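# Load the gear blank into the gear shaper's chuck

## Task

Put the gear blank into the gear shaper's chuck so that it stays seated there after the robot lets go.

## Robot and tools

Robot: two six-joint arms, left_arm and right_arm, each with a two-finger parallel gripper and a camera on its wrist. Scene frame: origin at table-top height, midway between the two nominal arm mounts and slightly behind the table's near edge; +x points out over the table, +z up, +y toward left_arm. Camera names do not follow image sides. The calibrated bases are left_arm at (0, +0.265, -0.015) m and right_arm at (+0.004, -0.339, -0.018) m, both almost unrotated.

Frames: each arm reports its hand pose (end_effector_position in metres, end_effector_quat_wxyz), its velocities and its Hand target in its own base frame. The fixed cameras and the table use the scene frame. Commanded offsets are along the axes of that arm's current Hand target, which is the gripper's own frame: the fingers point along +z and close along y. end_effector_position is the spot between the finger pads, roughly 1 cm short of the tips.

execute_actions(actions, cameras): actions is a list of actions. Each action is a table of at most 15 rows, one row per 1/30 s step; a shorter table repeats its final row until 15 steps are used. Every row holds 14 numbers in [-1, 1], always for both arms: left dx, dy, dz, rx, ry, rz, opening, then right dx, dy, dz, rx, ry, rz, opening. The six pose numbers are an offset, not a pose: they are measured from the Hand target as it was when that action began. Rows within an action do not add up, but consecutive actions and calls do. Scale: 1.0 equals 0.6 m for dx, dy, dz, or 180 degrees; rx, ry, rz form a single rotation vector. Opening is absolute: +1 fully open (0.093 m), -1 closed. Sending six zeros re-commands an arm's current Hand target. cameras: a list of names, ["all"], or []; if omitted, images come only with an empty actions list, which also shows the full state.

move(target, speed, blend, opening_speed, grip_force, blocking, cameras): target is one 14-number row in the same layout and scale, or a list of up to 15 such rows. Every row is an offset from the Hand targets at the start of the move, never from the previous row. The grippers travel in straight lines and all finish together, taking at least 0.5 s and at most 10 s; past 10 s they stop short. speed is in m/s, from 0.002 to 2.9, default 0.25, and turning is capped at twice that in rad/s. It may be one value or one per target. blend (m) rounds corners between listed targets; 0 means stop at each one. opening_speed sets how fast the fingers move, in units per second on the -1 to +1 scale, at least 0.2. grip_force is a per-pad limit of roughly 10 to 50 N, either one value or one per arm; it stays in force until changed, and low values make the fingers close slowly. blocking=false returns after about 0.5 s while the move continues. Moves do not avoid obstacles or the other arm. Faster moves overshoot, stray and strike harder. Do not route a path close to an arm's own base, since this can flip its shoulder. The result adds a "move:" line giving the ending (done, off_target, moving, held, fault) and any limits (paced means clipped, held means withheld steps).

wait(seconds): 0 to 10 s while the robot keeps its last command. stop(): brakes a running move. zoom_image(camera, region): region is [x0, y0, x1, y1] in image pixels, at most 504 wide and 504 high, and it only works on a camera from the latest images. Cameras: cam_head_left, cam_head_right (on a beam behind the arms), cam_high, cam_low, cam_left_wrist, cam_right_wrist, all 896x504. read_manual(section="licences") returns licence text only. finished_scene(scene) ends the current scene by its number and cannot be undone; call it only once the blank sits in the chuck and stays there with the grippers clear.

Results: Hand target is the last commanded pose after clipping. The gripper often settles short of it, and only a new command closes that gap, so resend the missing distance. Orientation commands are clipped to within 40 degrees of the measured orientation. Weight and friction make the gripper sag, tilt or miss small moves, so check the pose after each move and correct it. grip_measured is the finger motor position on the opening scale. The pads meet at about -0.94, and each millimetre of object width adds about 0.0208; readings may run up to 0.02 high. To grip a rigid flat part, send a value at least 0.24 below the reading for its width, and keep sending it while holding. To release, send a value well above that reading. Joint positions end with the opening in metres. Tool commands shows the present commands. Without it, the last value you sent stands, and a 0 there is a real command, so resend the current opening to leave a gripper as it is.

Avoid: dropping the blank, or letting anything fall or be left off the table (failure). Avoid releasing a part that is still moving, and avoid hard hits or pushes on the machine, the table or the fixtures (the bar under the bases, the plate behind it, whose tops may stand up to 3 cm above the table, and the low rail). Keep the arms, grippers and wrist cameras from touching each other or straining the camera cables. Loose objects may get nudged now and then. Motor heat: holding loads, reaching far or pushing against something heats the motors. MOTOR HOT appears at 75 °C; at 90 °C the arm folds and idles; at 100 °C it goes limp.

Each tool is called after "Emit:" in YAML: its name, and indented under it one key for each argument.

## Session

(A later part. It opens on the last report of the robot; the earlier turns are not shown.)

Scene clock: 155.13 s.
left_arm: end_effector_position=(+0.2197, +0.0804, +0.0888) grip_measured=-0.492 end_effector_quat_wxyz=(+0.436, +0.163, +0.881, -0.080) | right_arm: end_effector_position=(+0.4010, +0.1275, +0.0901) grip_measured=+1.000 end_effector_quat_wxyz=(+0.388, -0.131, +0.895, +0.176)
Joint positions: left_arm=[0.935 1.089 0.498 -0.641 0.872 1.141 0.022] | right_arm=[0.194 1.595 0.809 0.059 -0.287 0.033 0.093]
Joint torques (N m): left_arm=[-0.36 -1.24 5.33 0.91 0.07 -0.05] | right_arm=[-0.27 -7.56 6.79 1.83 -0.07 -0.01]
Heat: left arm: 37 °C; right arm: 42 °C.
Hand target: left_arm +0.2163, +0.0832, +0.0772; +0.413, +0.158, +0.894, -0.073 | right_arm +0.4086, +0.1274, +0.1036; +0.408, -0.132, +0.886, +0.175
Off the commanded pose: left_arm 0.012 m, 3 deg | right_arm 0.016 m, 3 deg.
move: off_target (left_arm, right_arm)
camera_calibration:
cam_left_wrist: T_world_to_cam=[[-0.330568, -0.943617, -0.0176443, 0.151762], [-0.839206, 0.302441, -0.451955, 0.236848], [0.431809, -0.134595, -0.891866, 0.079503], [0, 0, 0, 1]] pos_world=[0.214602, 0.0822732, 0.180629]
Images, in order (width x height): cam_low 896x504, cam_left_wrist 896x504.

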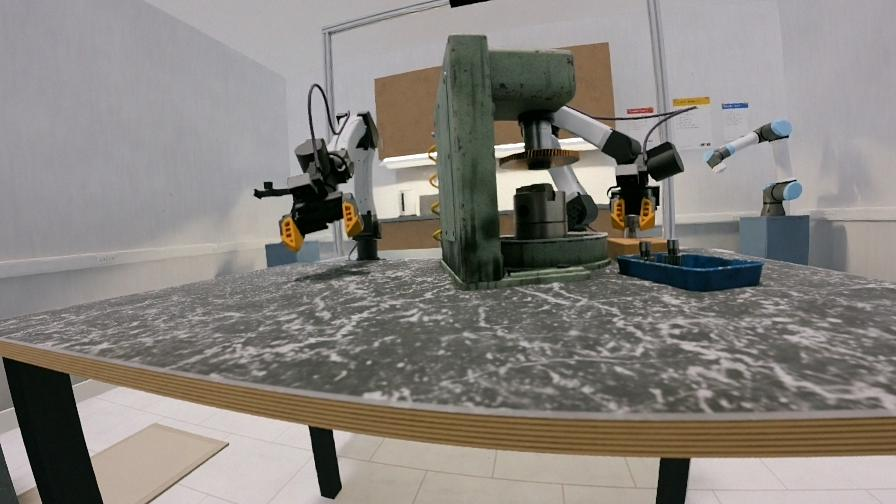

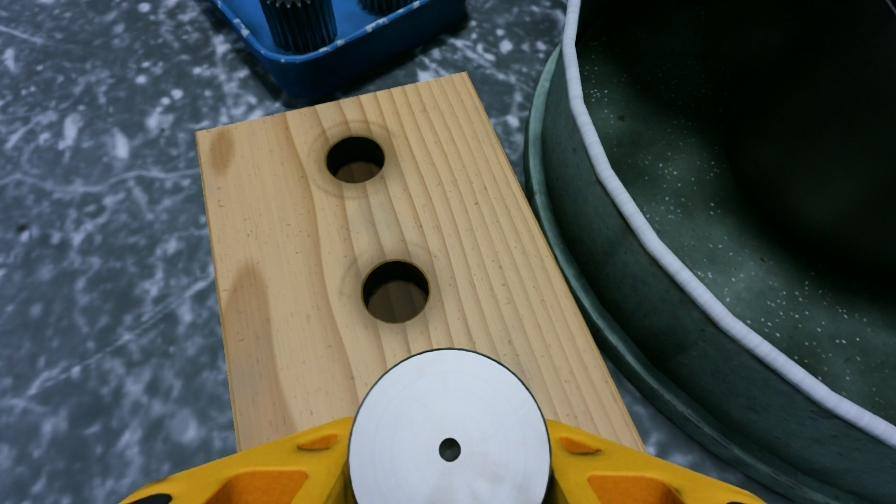

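Emit:
move:
  target: [-0.032,0,-0.026,0,0.0,0,-0.65,0,0,0,0,0,0,1]
  speed: 0.1
  cameras: ["cam_left_wrist","cam_low"]

Emit:
zoom_image:
  camera: "cam_low"
  region: [560, 160, 700, 280]

Scene clock: 161.93 s.
left_arm: end_effector_position=(+0.2139, +0.0807, +0.0903) grip_measured=-0.492 end_effector_quat_wxyz=(+0.408, +0.157, +0.896, -0.079) | right_arm: end_effector_position=(+0.4010, +0.1275, +0.0901) grip_measured=+1.000 end_effector_quat_wxyz=(+0.388, -0.131, +0.895, +0.176)
Joint positions: left_arm=[0.925 1.074 0.534 -0.72 0.812 1.136 0.022] | right_arm=[0.194 1.595 0.809 0.059 -0.287 0.033 0.093]
Joint torques (N m): left_arm=[-0.02 -3.12 9.01 0.56 0.69 -0.11] | right_arm=[-0.24 -7.58 6.79 1.83 -0.06 -0.01]
Heat: left arm: 37 °C; right arm: 42 °C.
Hand target: left_arm +0.2169, +0.0830, +0.1019; +0.413, +0.158, +0.894, -0.073 | right_arm +0.4086, +0.1274, +0.1036; +0.408, -0.132, +0.886, +0.175
Off the commanded pose: left_arm 0.012 m, 1 deg | right_arm 0.016 m, 3 deg.
move: off_target (left_arm, right_arm)
camera_calibration:
cam_left_wrist: T_world_to_cam=[[-0.319509, -0.947572, -0.00454025, 0.147024], [-0.870127, 0.295286, -0.394569, 0.234559], [0.375224, -0.122118, -0.918855, 0.096946], [0, 0, 0, 1]] pos_world=[0.214695, 0.0818931, 0.182296]
Images, in order (width x height): cam_low 896x504, cam_left_wrist 896x504.

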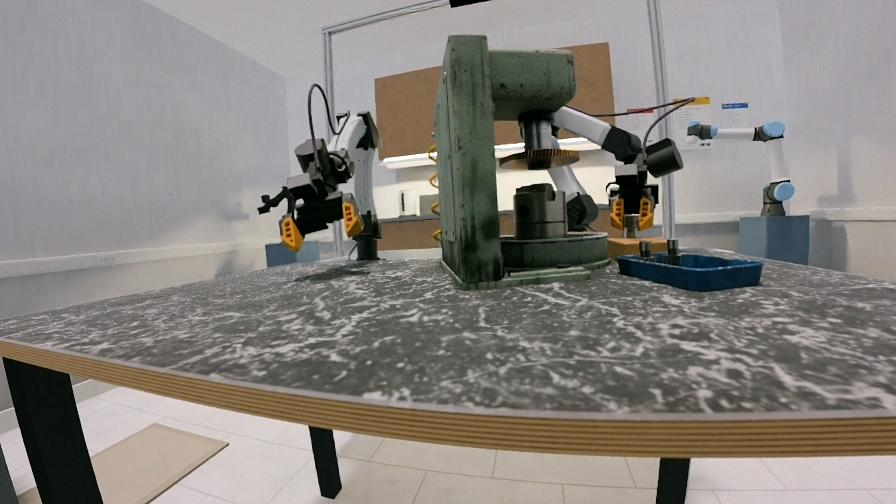

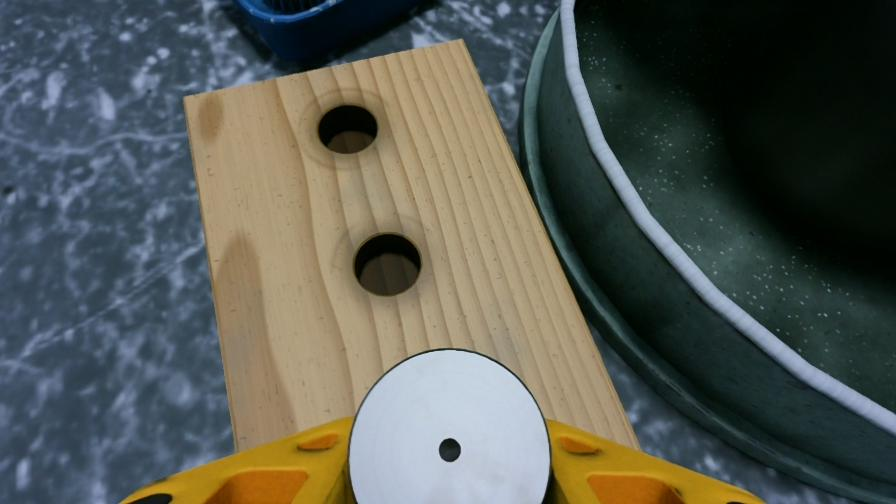

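Scaled by 3.600 from the camera's 896x504 image, which has a finer 1280x720 frame.

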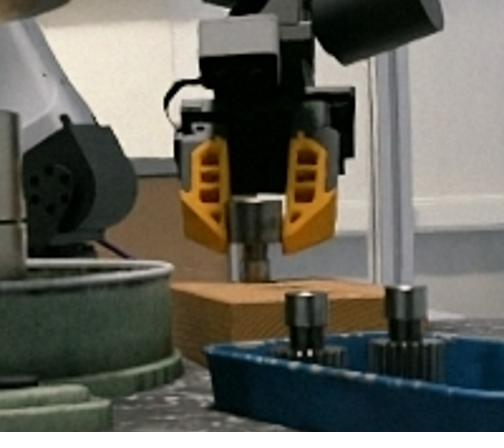

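Emit:
move:
  target: [0.041,-0.003,0.029,0,0.003,0,-0.65,0,0,0,0,0,0,1]
  speed: 0.08
  cameras: ["cam_left_wrist"]

Scene clock: 165.47 s.
left_arm: end_effector_position=(+0.2183, +0.0796, +0.0885) grip_measured=-0.492 end_effector_quat_wxyz=(+0.431, +0.161, +0.884, -0.079) | right_arm: end_effector_position=(+0.4010, +0.1275, +0.0901) grip_measured=+1.000 end_effector_quat_wxyz=(+0.388, -0.131, +0.895, +0.176)
Joint positions: left_arm=[0.931 1.08 0.5 -0.653 0.859 1.136 0.022] | right_arm=[0.194 1.595 0.809 0.059 -0.287 0.033 0.093]
Joint torques (N m): left_arm=[0.4 -0.73 3.84 1.06 0.11 0.1] | right_arm=[-0.29 -7.57 6.76 1.83 -0.08 -0.02]
Heat: left arm: 37 °C; right arm: 43 °C.
Hand target: left_arm +0.2137, +0.0822, +0.0719; +0.409, +0.158, +0.896, -0.072 | right_arm +0.4086, +0.1274, +0.1036; +0.408, -0.132, +0.886, +0.175
Off the commanded pose: left_arm 0.017 m, 3 deg | right_arm 0.016 m, 3 deg.
move: off_target (left_arm, right_arm)
camera_calibration:
cam_left_wrist: T_world_to_cam=[[-0.327517, -0.944721, -0.0153413, 0.149861], [-0.845943, 0.300427, -0.440595, 0.236398], [0.420848, -0.131325, -0.897575, 0.0824073], [0, 0, 0, 1]] pos_world=[0.21438, 0.0813784, 0.180422]
Images, in order (width x height): cam_left_wrist 896x504.

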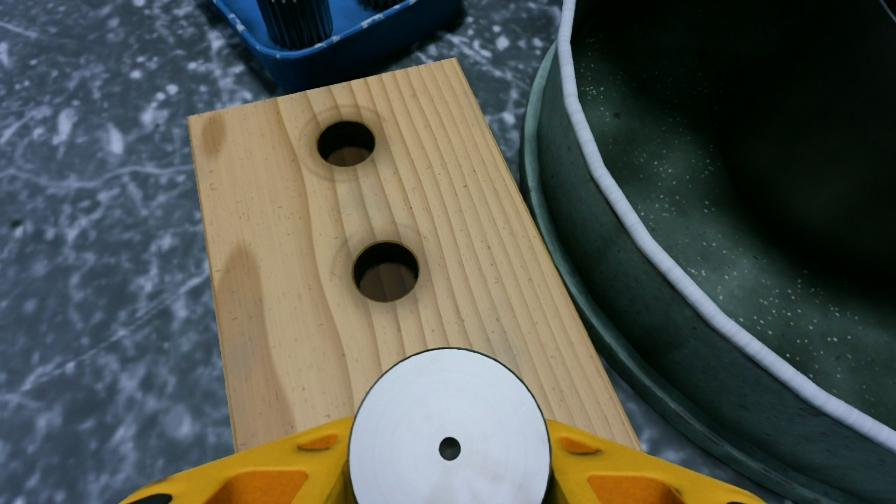

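Emit:
move:
  target: [-0.066,0,-0.056,0,0.0,0,-0.65,0,0,0,0,0,0,1]
  speed: 0.1
  cameras: ["cam_left_wrist","cam_low"]

Emit:
zoom_image:
  camera: "cam_low"
  region: [560, 160, 700, 280]

Emit:
zoom_image:
  camera: "cam_left_wrist"
  region: [200, 60, 700, 504]

Scene clock: 172.37 s.
left_arm: end_effector_position=(+0.2107, +0.0792, +0.1118) grip_measured=-0.492 end_effector_quat_wxyz=(+0.399, +0.153, +0.900, -0.082) | right_arm: end_effector_position=(+0.4010, +0.1275, +0.0901) grip_measured=+1.000 end_effector_quat_wxyz=(+0.388, -0.131, +0.895, +0.176)
Joint positions: left_arm=[0.925 1.041 0.617 -0.852 0.798 1.136 0.022] | right_arm=[0.194 1.595 0.809 0.059 -0.287 0.033 0.093]
Joint torques (N m): left_arm=[0.27 -2.81 8.95 0.64 0.74 -0.01] | right_arm=[-0.31 -7.56 6.78 1.83 -0.07 -0.01]
Heat: left arm: 36 °C; right arm: 43 °C.
Hand target: left_arm +0.2143, +0.0820, +0.1238; +0.409, +0.158, +0.896, -0.072 | right_arm +0.4086, +0.1274, +0.1036; +0.408, -0.132, +0.886, +0.175
Off the commanded pose: left_arm 0.013 m, 2 deg | right_arm 0.016 m, 3 deg.
move: off_target (left_arm, right_arm)
camera_calibration:
cam_left_wrist: T_world_to_cam=[[-0.315467, -0.94891, 0.00707915, 0.142651], [-0.879408, 0.289542, -0.377899, 0.241308], [0.356542, -0.12544, -0.92582, 0.122707], [0, 0, 0, 1]] pos_world=[0.21346, 0.0808866, 0.203784]
Images, in order (width x height): cam_low 896x504, cam_left_wrist 896x504.

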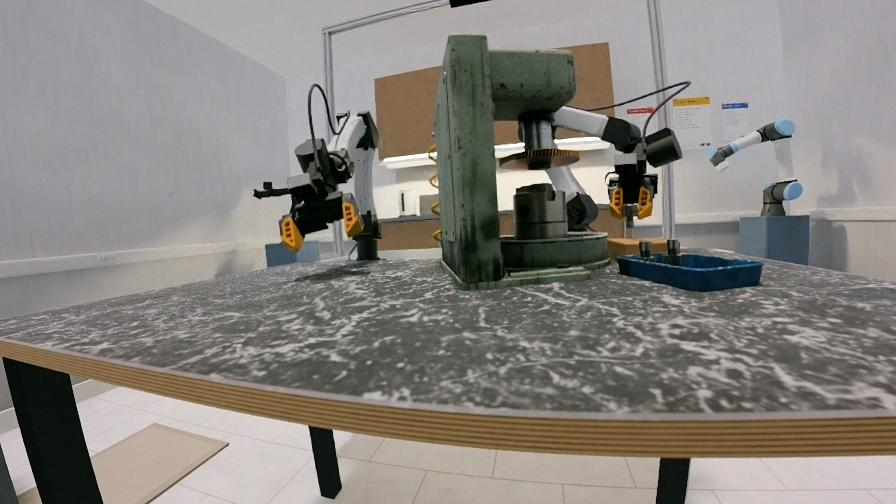

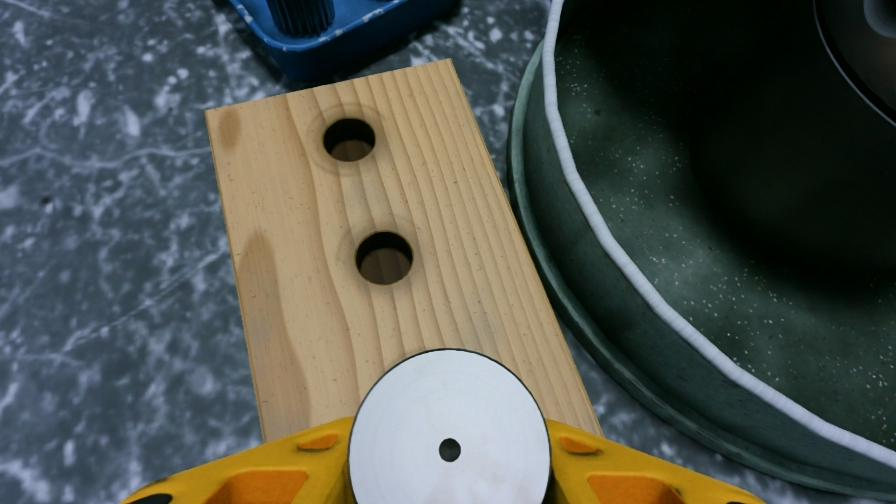

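Scaled by 3.600 from the camera's 896x504 image, which has a finer 1280x720 frame.

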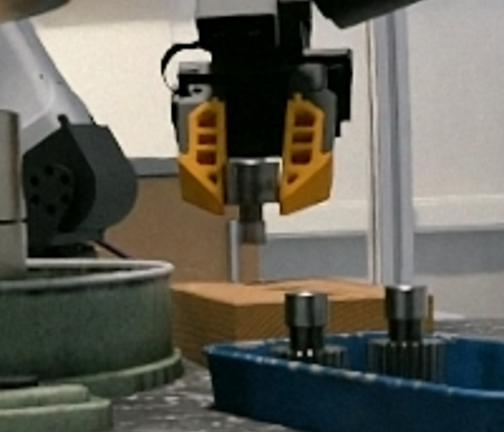

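Scaled by 1.008 from the camera's 896x504 image, which has a finer 1280x720 frame.

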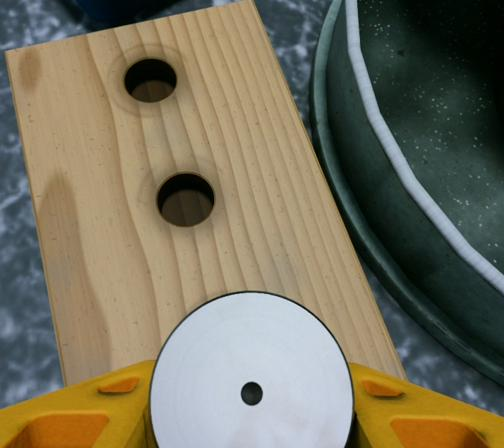

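Emit:
move:
  target:
    - [0.003,0.005,0.027,0,-0.005,0,-0.65,0,0,0,0,0,0,1]
    - [0.020,0.005,0.042,0,-0.005,0,-0.65,0,0,0,0,0,0,1]
  speed: 0.1
  cameras: ["cam_left_wrist"]

Scene clock: 180.77 s.
left_arm: end_effector_position=(+0.2219, +0.0807, +0.0973) grip_measured=-0.492 end_effector_quat_wxyz=(+0.407, +0.156, +0.897, -0.075) | right_arm: end_effector_position=(+0.4010, +0.1275, +0.0901) grip_measured=+1.000 end_effector_quat_wxyz=(+0.388, -0.131, +0.895, +0.176)
Joint positions: left_arm=[0.881 1.067 0.556 -0.699 0.793 1.074 0.022] | right_arm=[0.194 1.595 0.809 0.059 -0.287 0.033 0.093]
Joint torques (N m): left_arm=[-0.24 -1.94 5.89 1.14 0.76 -0.14] | right_arm=[-0.29 -7.62 6.78 1.82 -0.07 -0.01]
Motor temperatures (°C): left_arm=[29 31 36 33 29 25 29] | right_arm=[25 36 43 40 28 25 27]
Heat: left arm: 36 °C; right arm: 43 °C.
Hand target: left_arm +0.2258, +0.0811, +0.0983; +0.416, +0.158, +0.893, -0.073 | right_arm +0.4086, +0.1274, +0.1036; +0.408, -0.132, +0.886, +0.175
Off the commanded pose: left_arm 0.004 m, 1 deg | right_arm 0.016 m, 3 deg.
move: off_target (right_arm)
camera_calibration:
cam_left_wrist: T_world_to_cam=[[-0.315792, -0.948776, -0.0100077, 0.14939], [-0.871317, 0.294153, -0.392786, 0.244562], [0.375609, -0.115319, -0.919576, 0.0997672], [0, 0, 0, 1]] pos_world=[0.222793, 0.0813044, 0.189299]
Images, in order (width x height): cam_left_wrist 896x504.

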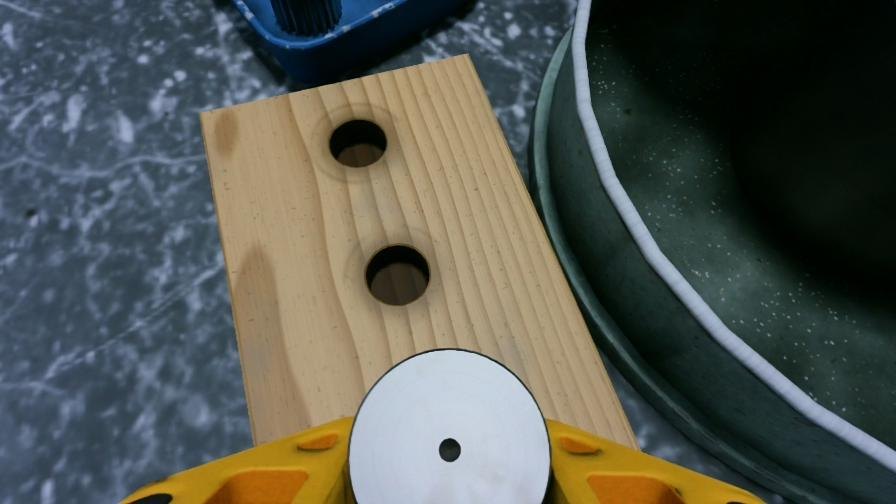

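Emit:
move:
  target:
    - [-0.0035,0.002,0.0045,0,-0.003,0,-0.65,0,0,0,0,0,0,1]
    - [0.0305,0.002,0.033,0,-0.003,0,-0.65,0,0,0,0,0,0,1]
  speed: 0.08
  cameras: ["cam_left_wrist"]

Scene clock: 187.10 s.
left_arm: end_effector_position=(+0.2342, +0.0801, +0.0886) grip_measured=-0.492 end_effector_quat_wxyz=(+0.444, +0.170, +0.877, -0.074) | right_arm: end_effector_position=(+0.4010, +0.1275, +0.0901) grip_measured=+1.000 end_effector_quat_wxyz=(+0.388, -0.131, +0.895, +0.176)
Joint positions: left_arm=[0.87 1.105 0.486 -0.524 0.857 1.055 0.022] | right_arm=[0.194 1.595 0.809 0.059 -0.287 0.033 0.093]
Joint torques (N m): left_arm=[-0.02 -0.95 3.97 1.09 0.13 -0.1] | right_arm=[-0.29 -7.57 6.76 1.83 -0.07 -0.01]
Heat: left arm: 36 °C; right arm: 43 °C.
Hand target: left_arm +0.2294, +0.0809, +0.0716; +0.420, +0.157, +0.891, -0.074 | right_arm +0.4086, +0.1274, +0.1036; +0.408, -0.132, +0.886, +0.175
Off the commanded pose: left_arm 0.018 m, 3 deg | right_arm 0.016 m, 3 deg.
move: off_target (left_arm, right_arm)
camera_calibration:
cam_left_wrist: T_world_to_cam=[[-0.337077, -0.940736, -0.0373498, 0.159368], [-0.827743, 0.315025, -0.464328, 0.246465], [0.448576, -0.125598, -0.884875, 0.0677535], [0, 0, 0, 1]] pos_world=[0.227336, 0.0807902, 0.180346]
Images, in order (width x height): cam_left_wrist 896x504.

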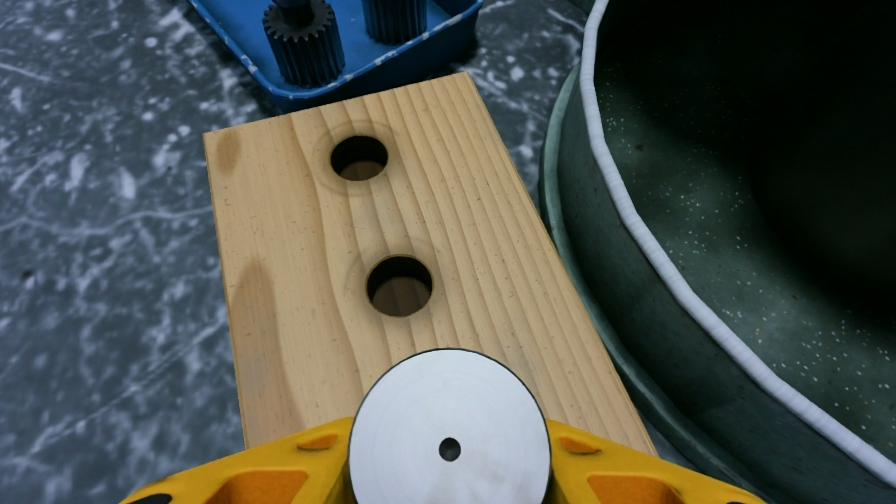

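Emit:
move:
  target:
    - [-0.066,0,-0.056,0,0,0,-0.65,0,0,0,0,0,0,1]
    - [-0.036,0,-0.031,0,0,0,-0.65,0,0,0,0,0,0,1]
  speed: 0.12
  cameras: ["cam_left_wrist"]

Scene clock: 209.77 s.
left_arm: end_effector_position=(+0.2255, +0.0793, +0.0989) grip_measured=-0.492 end_effector_quat_wxyz=(+0.411, +0.154, +0.895, -0.080) | right_arm: end_effector_position=(+0.4010, +0.1275, +0.0901) grip_measured=+1.000 end_effector_quat_wxyz=(+0.388, -0.131, +0.895, +0.176)
Joint positions: left_arm=[0.867 1.071 0.558 -0.684 0.798 1.047 0.022] | right_arm=[0.194 1.595 0.809 0.059 -0.287 0.033 0.093]
Joint velocities: left_arm=[within noise] | right_arm=[-0.022 0.037 0.007 0.154 0.022 -0.037 0]
Joint torques (N m): left_arm=[0.49 -1.98 5.94 1.19 0.75 0.01] | right_arm=[-0.27 -7.58 6.78 1.83 -0.07 0]
Heat: left arm: 35 °C; right arm: 43 °C.
Hand target: left_arm +0.2288, +0.0812, +0.1000; +0.420, +0.157, +0.891, -0.074 | right_arm +0.4086, +0.1274, +0.1036; +0.408, -0.132, +0.886, +0.175
Off the commanded pose: left_arm 0.004 m, 1 deg | right_arm 0.016 m, 3 deg.
move: off_target (right_arm)
camera_calibration:
cam_left_wrist: T_world_to_cam=[[-0.315162, -0.949037, -0.00154355, 0.148224], [-0.869302, 0.289335, -0.400749, 0.249428], [0.380772, -0.124959, -0.916187, 0.0991177], [0, 0, 0, 1]] pos_world=[0.225802, 0.0808874, 0.190997]
Images, in order (width x height): cam_left_wrist 896x504.

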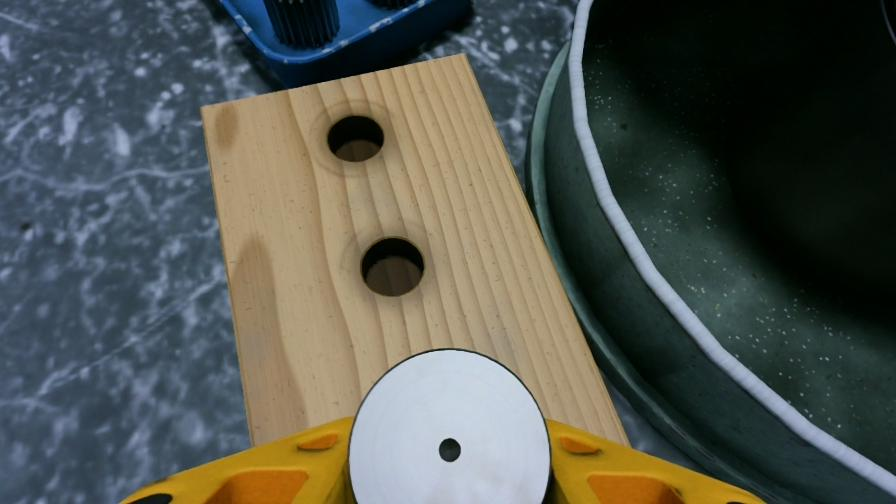

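Emit:
move:
  target:
    - [-0.0064,0.0036,0.0077,0,0,0,-0.65,0,0,0,0,0,0,1]
    - [0.004,0.0036,0.0166,0,0,0,-0.65,0,0,0,0,0,0,1]
  speed: 0.04
  cameras: ["cam_left_wrist"]

Scene clock: 217.90 s.
left_arm: end_effector_position=(+0.2320, +0.0812, +0.0921) grip_measured=-0.492 end_effector_quat_wxyz=(+0.413, +0.156, +0.894, -0.075) | right_arm: end_effector_position=(+0.4010, +0.1275, +0.0901) grip_measured=+1.000 end_effector_quat_wxyz=(+0.388, -0.131, +0.895, +0.176)
Joint positions: left_arm=[0.844 1.096 0.537 -0.606 0.789 1.02 0.022] | right_arm=[0.194 1.595 0.809 0.059 -0.287 0.033 0.093]
Joint torques (N m): left_arm=[-0.25 -2.03 5.65 1.26 0.72 -0.12] | right_arm=[-0.28 -7.6 6.78 1.83 -0.08 -0.01]
Heat: left arm: 35 °C; right arm: 43 °C.
Hand target: left_arm +0.2353, +0.0811, +0.0919; +0.420, +0.157, +0.891, -0.074 | right_arm +0.4086, +0.1274, +0.1036; +0.408, -0.132, +0.886, +0.175
Off the commanded pose: left_arm 0.003 m, 1 deg | right_arm 0.016 m, 3 deg.
move: off_target (right_arm)
camera_calibration:
cam_left_wrist: T_world_to_cam=[[-0.31584, -0.948737, -0.0119784, 0.153187], [-0.866364, 0.293519, -0.404055, 0.251067], [0.386857, -0.117239, -0.914656, 0.0883658], [0, 0, 0, 1]] pos_world=[0.231713, 0.082001, 0.184104]
Images, in order (width x height): cam_left_wrist 896x504.

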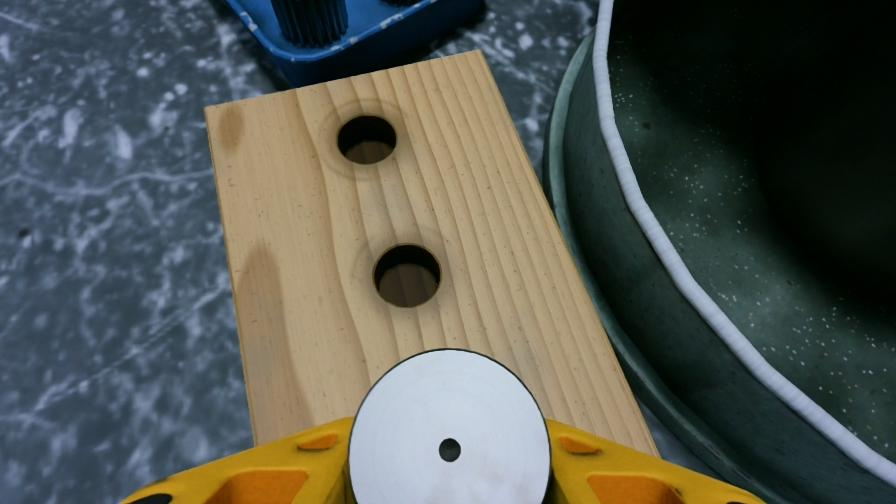

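Emit:
move:
  target:
    - [-0.001,-0.0055,0.0013,0,0,0,-0.65,0,0,0,0,0,0,1]
    - [0.0085,-0.0055,0.009,0,0,0,-0.65,0,0,0,0,0,0,1]
    - [0.019,-0.0055,0.017,0,0,0,-0.65,0,0,0,0,0,0,1]
  speed: 0.04
  cameras: ["cam_left_wrist"]

Scene clock: 223.20 s.
left_arm: end_effector_position=(+0.2387, +0.0780, +0.0898) grip_measured=-0.492 end_effector_quat_wxyz=(+0.437, +0.168, +0.881, -0.072) | right_arm: end_effector_position=(+0.4010, +0.1275, +0.0901) grip_measured=+1.000 end_effector_quat_wxyz=(+0.388, -0.131, +0.895, +0.176)
Joint positions: left_arm=[0.831 1.096 0.492 -0.507 0.825 1.003 0.022] | right_arm=[0.194 1.595 0.809 0.059 -0.287 0.033 0.093]
Joint torques (N m): left_arm=[0.03 -1.24 4.37 1.13 0.28 -0.08] | right_arm=[-0.28 -7.6 6.79 1.83 -0.07 -0.01]
Heat: left arm: 35 °C; right arm: 43 °C.
Hand target: left_arm +0.2348, +0.0777, +0.0765; +0.420, +0.158, +0.891, -0.074 | right_arm +0.4086, +0.1274, +0.1036; +0.408, -0.132, +0.886, +0.175
Off the commanded pose: left_arm 0.014 m, 3 deg | right_arm 0.016 m, 3 deg.
move: off_target (left_arm, right_arm)
camera_calibration:
cam_left_wrist: T_world_to_cam=[[-0.331845, -0.942647, -0.0360052, 0.157739], [-0.836629, 0.311727, -0.45042, 0.252515], [0.43581, -0.119346, -0.892091, 0.0697474], [0, 0, 0, 1]] pos_world=[0.23321, 0.0783002, 0.181638]
Images, in order (width x height): cam_left_wrist 896x504.

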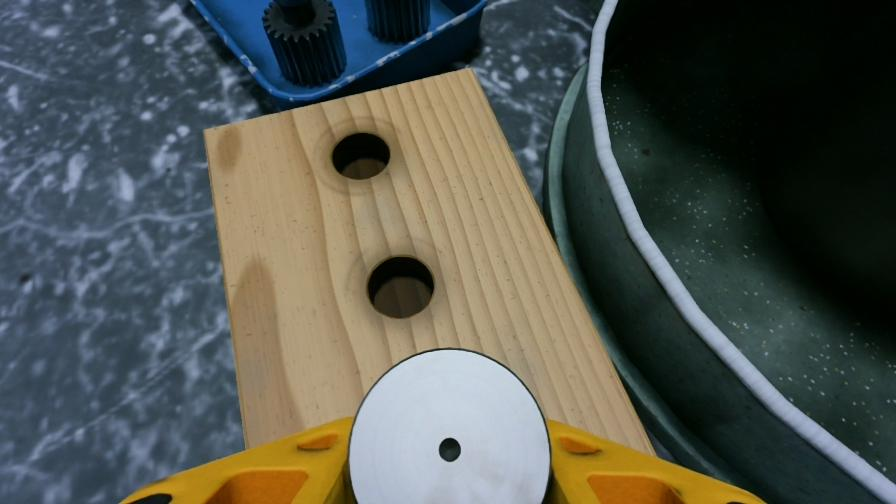

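Emit:
move:
  target:
    - [-0.038,0,-0.032,0,0,0,-0.65,0,0,0,0,0,0,1]
    - [-0.066,0.016,0.001,0,0,0,-0.65,0,0,0,0,0,0,1]
    - [-0.045,0.016,0.019,0,0,0,-0.65,0,0,0,0,0,0,1]
  speed: 0.08
  cameras: ["cam_left_wrist","cam_low"]

Emit:
zoom_image:
  camera: "cam_low"
  region: [560, 160, 700, 280]

Scene clock: 237.97 s.
left_arm: end_effector_position=(+0.2595, +0.0763, +0.0926) grip_measured=-0.492 end_effector_quat_wxyz=(+0.416, +0.158, +0.892, -0.080) | right_arm: end_effector_position=(+0.4010, +0.1275, +0.0901) grip_measured=+1.000 end_effector_quat_wxyz=(+0.388, -0.131, +0.895, +0.176)
Joint positions: left_arm=[0.723 1.154 0.55 -0.458 0.747 0.87 0.022] | right_arm=[0.194 1.595 0.809 0.059 -0.287 0.033 0.093]
Joint torques (N m): left_arm=[-0.21 -2.18 5.5 1.46 0.52 -0.11] | right_arm=[-0.25 -7.6 6.78 1.83 -0.07 -0.01]
Heat: left arm: 35 °C; right arm: 44 °C.
Hand target: left_arm +0.2624, +0.0779, +0.0900; +0.420, +0.157, +0.891, -0.074 | right_arm +0.4086, +0.1274, +0.1036; +0.408, -0.132, +0.886, +0.175
Off the commanded pose: left_arm 0.004 m, 1 deg | right_arm 0.016 m, 3 deg.
move: off_target (right_arm)
camera_calibration:
cam_left_wrist: T_world_to_cam=[[-0.322094, -0.946685, -0.00654055, 0.158147], [-0.861686, 0.296022, -0.41215, 0.275913], [0.392112, -0.127115, -0.911093, 0.0766689], [0, 0, 0, 1]] pos_world=[0.258626, 0.0777848, 0.184604]
Images, in order (width x height): cam_low 896x504, cam_left_wrist 896x504.

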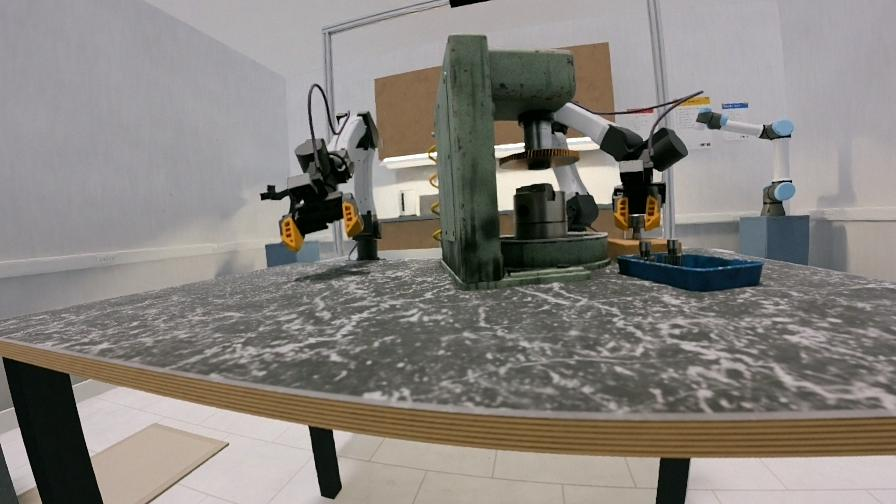

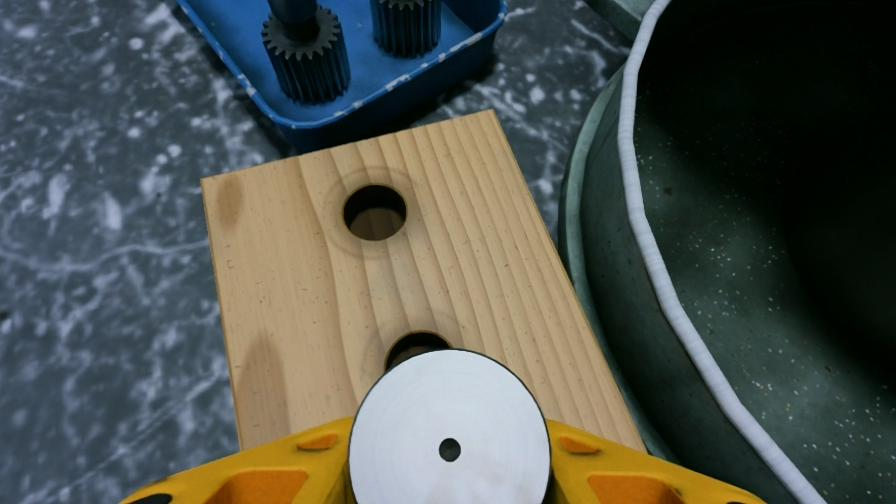

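Scaled by 3.600 from the camera's 896x504 image, which has a finer 1280x720 frame.

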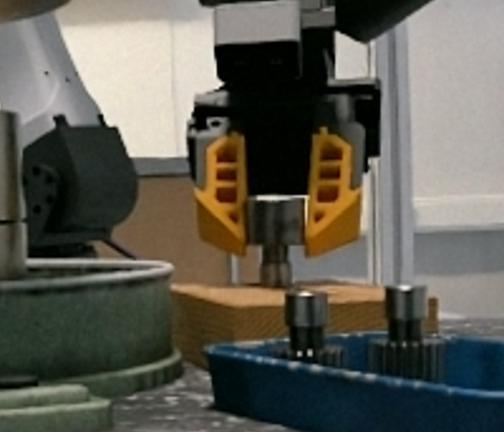

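Emit:
move:
  target: [0.007,0,0.006,0,0.003,0,-0.65,0,0,0,0,0,0,1]
  speed: 0.04

Scene clock: 241.03 s.
left_arm: end_effector_position=(+0.2621, +0.0765, +0.0923) grip_measured=-0.492 end_effector_quat_wxyz=(+0.421, +0.162, +0.889, -0.077) | right_arm: end_effector_position=(+0.4010, +0.1275, +0.0901) grip_measured=+1.000 end_effector_quat_wxyz=(+0.388, -0.131, +0.895, +0.176)
Joint positions: left_arm=[0.719 1.161 0.545 -0.433 0.751 0.869 0.022] | right_arm=[0.194 1.595 0.809 0.059 -0.287 0.033 0.093]
Joint torques (N m): left_arm=[-0.14 -1.78 4.96 1.45 0.38 -0.11] | right_arm=[-0.27 -7.56 6.76 1.83 -0.07 -0.01]
Heat: left arm: 35 °C; right arm: 44 °C.
Hand target: left_arm +0.2626, +0.0778, +0.0847; +0.416, +0.158, +0.893, -0.074 | right_arm +0.4086, +0.1274, +0.1036; +0.408, -0.132, +0.886, +0.175
Off the commanded pose: left_arm 0.008 m, 1 deg | right_arm 0.016 m, 3 deg.
move: off_target (right_arm)

Emit:
move:
  target: [-0.007,0,-0.006,0,0,0,0.6,0,0,0,0,0,0,1]
  speed: 0.04
  opening_speed: 0.5
  cameras: ["cam_left_wrist","cam_low"]

Emit:
zoom_image:
  camera: "cam_low"
  region: [560, 160, 700, 280]

Scene clock: 247.43 s.
left_arm: end_effector_position=(+0.2618, +0.0777, +0.0914) grip_measured=+0.598 end_effector_quat_wxyz=(+0.418, +0.161, +0.891, -0.074) | right_arm: end_effector_position=(+0.4010, +0.1275, +0.0901) grip_measured=+1.000 end_effector_quat_wxyz=(+0.388, -0.131, +0.895, +0.176)
Joint positions: left_arm=[0.719 1.161 0.545 -0.433 0.742 0.868 0.074] | right_arm=[0.194 1.595 0.809 0.059 -0.287 0.033 0.093]
Joint torques (N m): left_arm=[-0.23 -2.54 6.39 1.2 0.47 -0.12] | right_arm=[-0.27 -7.57 6.76 1.83 -0.07 -0.01]
Heat: left arm: 35 °C; right arm: 44 °C.
Hand target: left_arm +0.2625, +0.0779, +0.0902; +0.416, +0.158, +0.893, -0.074 | right_arm +0.4086, +0.1274, +0.1036; +0.408, -0.132, +0.886, +0.175
Off the commanded pose: left_arm 0.001 m, 0 deg | right_arm 0.016 m, 3 deg.
move: off_target (right_arm)
camera_calibration:
cam_left_wrist: T_world_to_cam=[[-0.322738, -0.946294, -0.0191813, 0.161509], [-0.858656, 0.301254, -0.414676, 0.275952], [0.398184, -0.117361, -0.909767, 0.0724182], [0, 0, 0, 1]] pos_world=[0.260237, 0.078202, 0.183412]
Images, in order (width x height): cam_low 896x504, cam_left_wrist 896x504.

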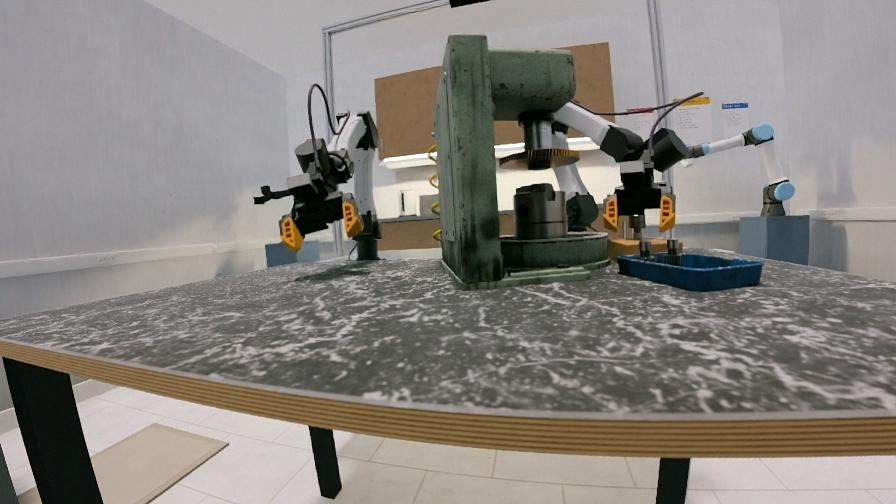

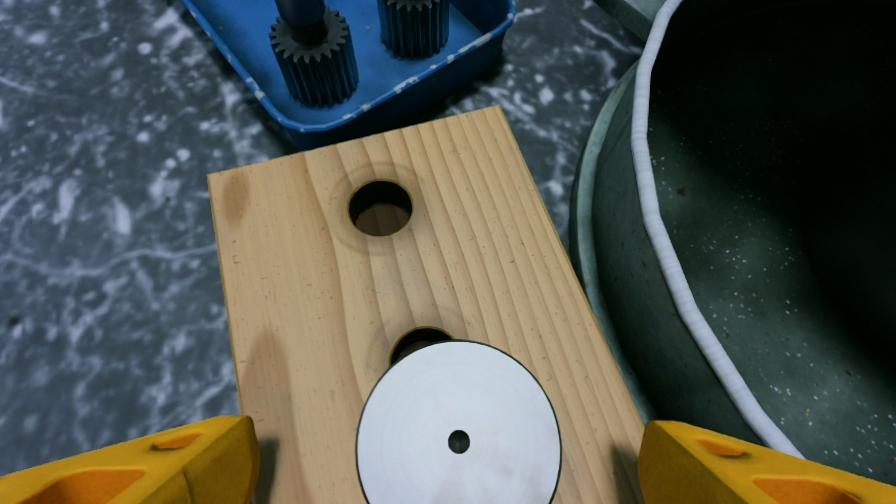

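Scaled by 3.600 from the camera's 896x504 image, which has a finer 1280x720 frame.

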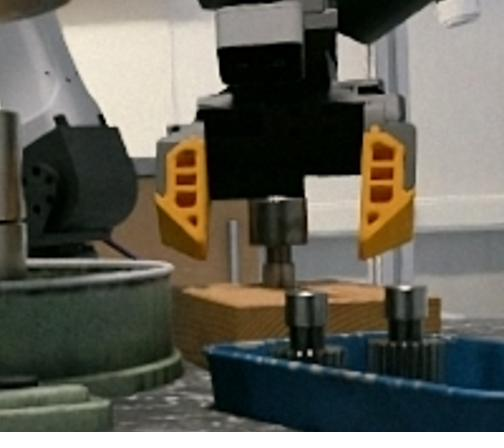

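Emit:
move:
  target: [-0.001,-0.002,0.002,0,-0.078,0,0.6,0,0,0,0,0,0,1]
  speed: 0.15
  cameras: ["cam_left_wrist"]

Scene clock: 253.40 s.
left_arm: end_effector_position=(+0.2643, +0.0768, +0.0932) grip_measured=+0.598 end_effector_quat_wxyz=(+0.521, +0.154, +0.835, -0.087) | right_arm: end_effector_position=(+0.4010, +0.1275, +0.0901) grip_measured=+1.000 end_effector_quat_wxyz=(+0.388, -0.131, +0.895, +0.176)
Joint positions: left_arm=[0.809 1.161 0.377 -0.104 0.963 0.806 0.074] | right_arm=[0.194 1.595 0.809 0.059 -0.287 0.033 0.093]
Joint torques (N m): left_arm=[0.85 -1.83 5.08 1.47 0.67 -0.11] | right_arm=[-0.27 -7.57 6.78 1.84 -0.07 -0.01]
Heat: left arm: 35 °C; right arm: 44 °C.
Hand target: left_arm +0.2633, +0.0763, +0.0898; +0.522, +0.148, +0.835, -0.092 | right_arm +0.4086, +0.1274, +0.1036; +0.408, -0.132, +0.886, +0.175
Off the commanded pose: left_arm 0.003 m, 1 deg | right_arm 0.016 m, 3 deg.
move: off_target (right_arm)
camera_calibration:
cam_left_wrist: T_world_to_cam=[[-0.319263, -0.947329, -0.0252896, 0.16131], [-0.742434, 0.266617, -0.614579, 0.269716], [0.588951, -0.177437, -0.78845, 0.0157346], [0, 0, 0, 1]] pos_world=[0.24248, 0.0836948, 0.182247]
Images, in order (width x height): cam_left_wrist 896x504.

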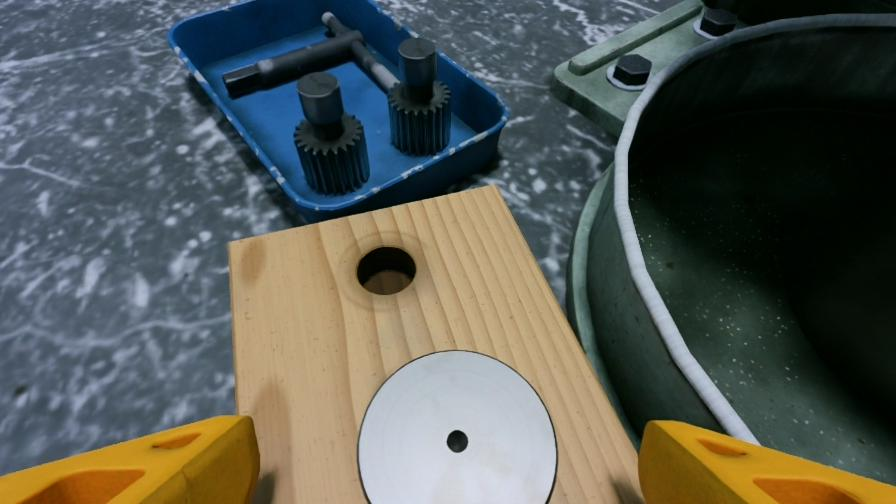

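Emit:
move:
  target:
    - [0,-0.0025,0,0,0,0,0.6,0,0,0,0,0,0,1]
    - [0,-0.0025,0,0,0,0,-0.65,0,0,0,0,0,0,1]
  speed: 0.1
  opening_speed: 0.6
  cameras: ["cam_left_wrist"]

Scene clock: 258.77 s.
left_arm: end_effector_position=(+0.2636, +0.0760, +0.0917) grip_measured=-0.478 end_effector_quat_wxyz=(+0.520, +0.151, +0.836, -0.090) | right_arm: end_effector_position=(+0.4010, +0.1275, +0.0901) grip_measured=+1.000 end_effector_quat_wxyz=(+0.388, -0.131, +0.895, +0.176)
Joint positions: left_arm=[0.809 1.161 0.371 -0.1 0.964 0.801 0.022] | right_arm=[0.194 1.595 0.809 0.059 -0.287 0.033 0.093]
Joint torques (N m): left_arm=[0.47 -2.4 5.11 1.46 0.66 -0.11] | right_arm=[-0.27 -7.56 6.78 1.83 -0.07 -0.02]
Heat: left arm: 35 °C; right arm: 44 °C.
Hand target: left_arm +0.2629, +0.0749, +0.0899; +0.522, +0.148, +0.835, -0.092 | right_arm +0.4086, +0.1274, +0.1036; +0.408, -0.132, +0.886, +0.175
Off the commanded pose: left_arm 0.002 m, 1 deg | right_arm 0.016 m, 3 deg.
move: off_target (right_arm)
camera_calibration:
cam_left_wrist: T_world_to_cam=[[-0.31719, -0.948192, -0.0179356, 0.159062], [-0.744968, 0.260822, -0.613999, 0.269551], [0.586867, -0.181393, -0.789103, 0.0158224], [0, 0, 0, 1]] pos_world=[0.241975, 0.083387, 0.180843]
Images, in order (width x height): cam_left_wrist 896x504.

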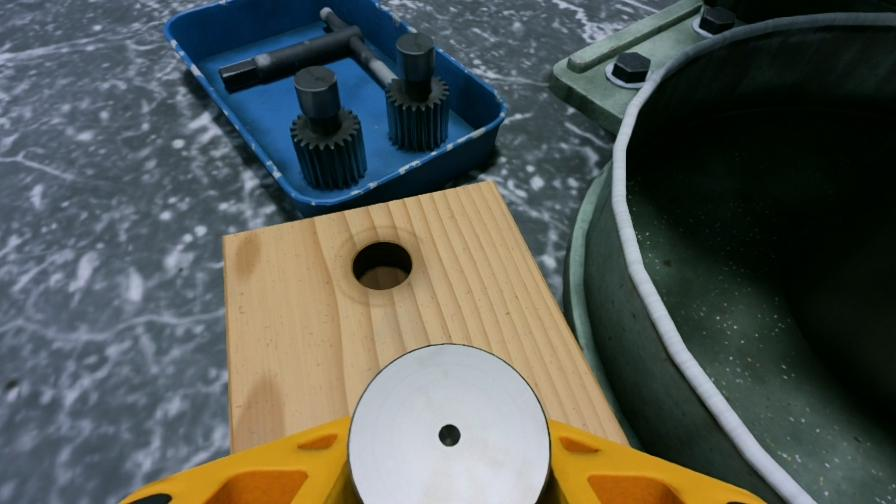

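Emit:
move:
  target:
    - [-0.189,-0.066,-0.184,0,0,0,-0.65,0,0,0,0,0,0,1]
    - [-0.224,-0.279,-0.15,0,-0.012,0,-0.65,0,0,0,0,0,0,1]
  blend: [0.04,0]
  speed: 0.2
  cameras: ["cam_left_wrist","cam_low"]

Emit:
zoom_image:
  camera: "cam_low"
  region: [480, 60, 700, 240]

Scene clock: 268.23 s.
left_arm: end_effector_position=(+0.1789, -0.0726, +0.2379) grip_measured=-0.493 end_effector_quat_wxyz=(+0.517, +0.157, +0.837, -0.089) | right_arm: end_effector_position=(+0.4010, +0.1275, +0.0901) grip_measured=+1.000 end_effector_quat_wxyz=(+0.388, -0.131, +0.895, +0.176)
Joint positions: left_arm=[-0.493 0.339 0.714 -0.845 -0.123 -0.046 0.022] | right_arm=[0.194 1.595 0.809 0.059 -0.287 0.033 0.093]
Joint torques (N m): left_arm=[-0.17 1.88 6.93 2.44 -0.04 -0.13] | right_arm=[-0.28 -7.57 6.78 1.83 -0.07 0]
Heat: left arm: 36 °C; right arm: 44 °C.
Hand target: left_arm +0.1848, -0.0748, +0.2500; +0.537, +0.146, +0.825, -0.095 | right_arm +0.4086, +0.1274, +0.1036; +0.408, -0.132, +0.886, +0.175
Off the commanded pose: left_arm 0.014 m, 3 deg | right_arm 0.016 m, 3 deg.
move: off_target (left_arm, right_arm)
camera_calibration:
cam_left_wrist: T_world_to_cam=[[-0.325607, -0.945176, -0.0249575, -0.00263456], [-0.744593, 0.272597, -0.609322, 0.334574], [0.58272, -0.179816, -0.79253, 0.155634], [0, 0, 0, 1]] pos_world=[0.157572, -0.0657083, 0.327142]
Images, in order (width x height): cam_low 896x504, cam_left_wrist 896x504.

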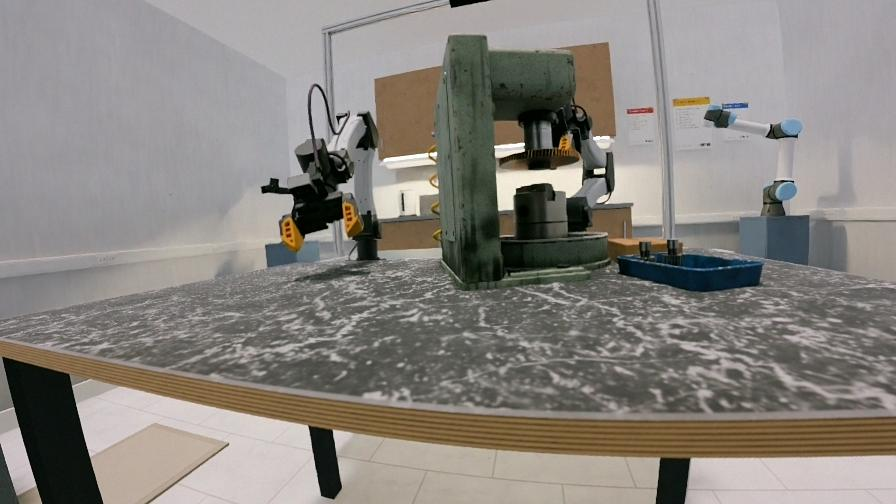

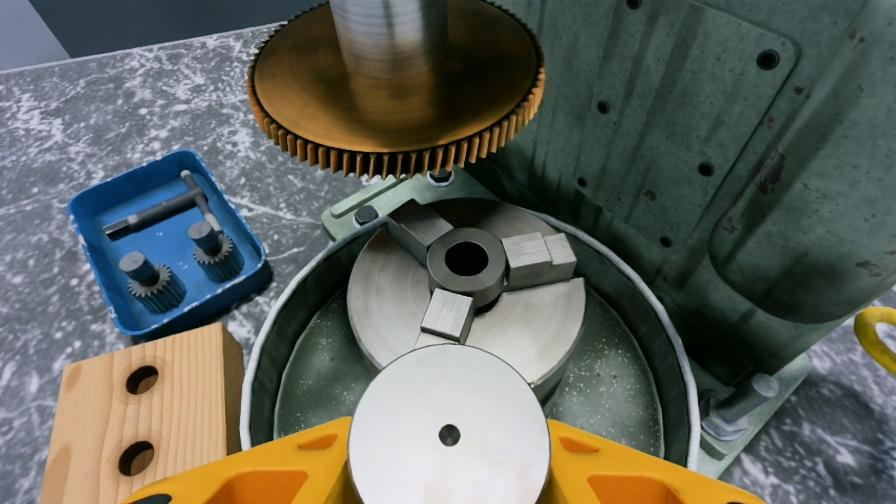

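Scaled by 2.291 from the camera's 896x504 image, which has a finer 1280x720 frame.

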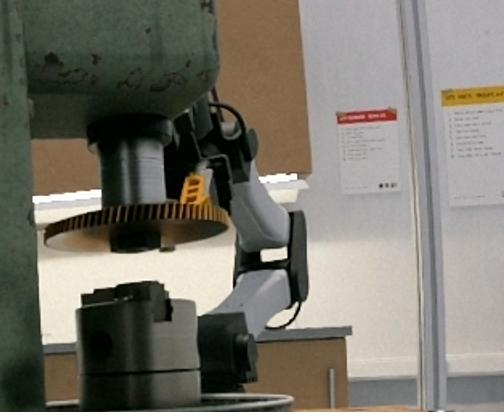

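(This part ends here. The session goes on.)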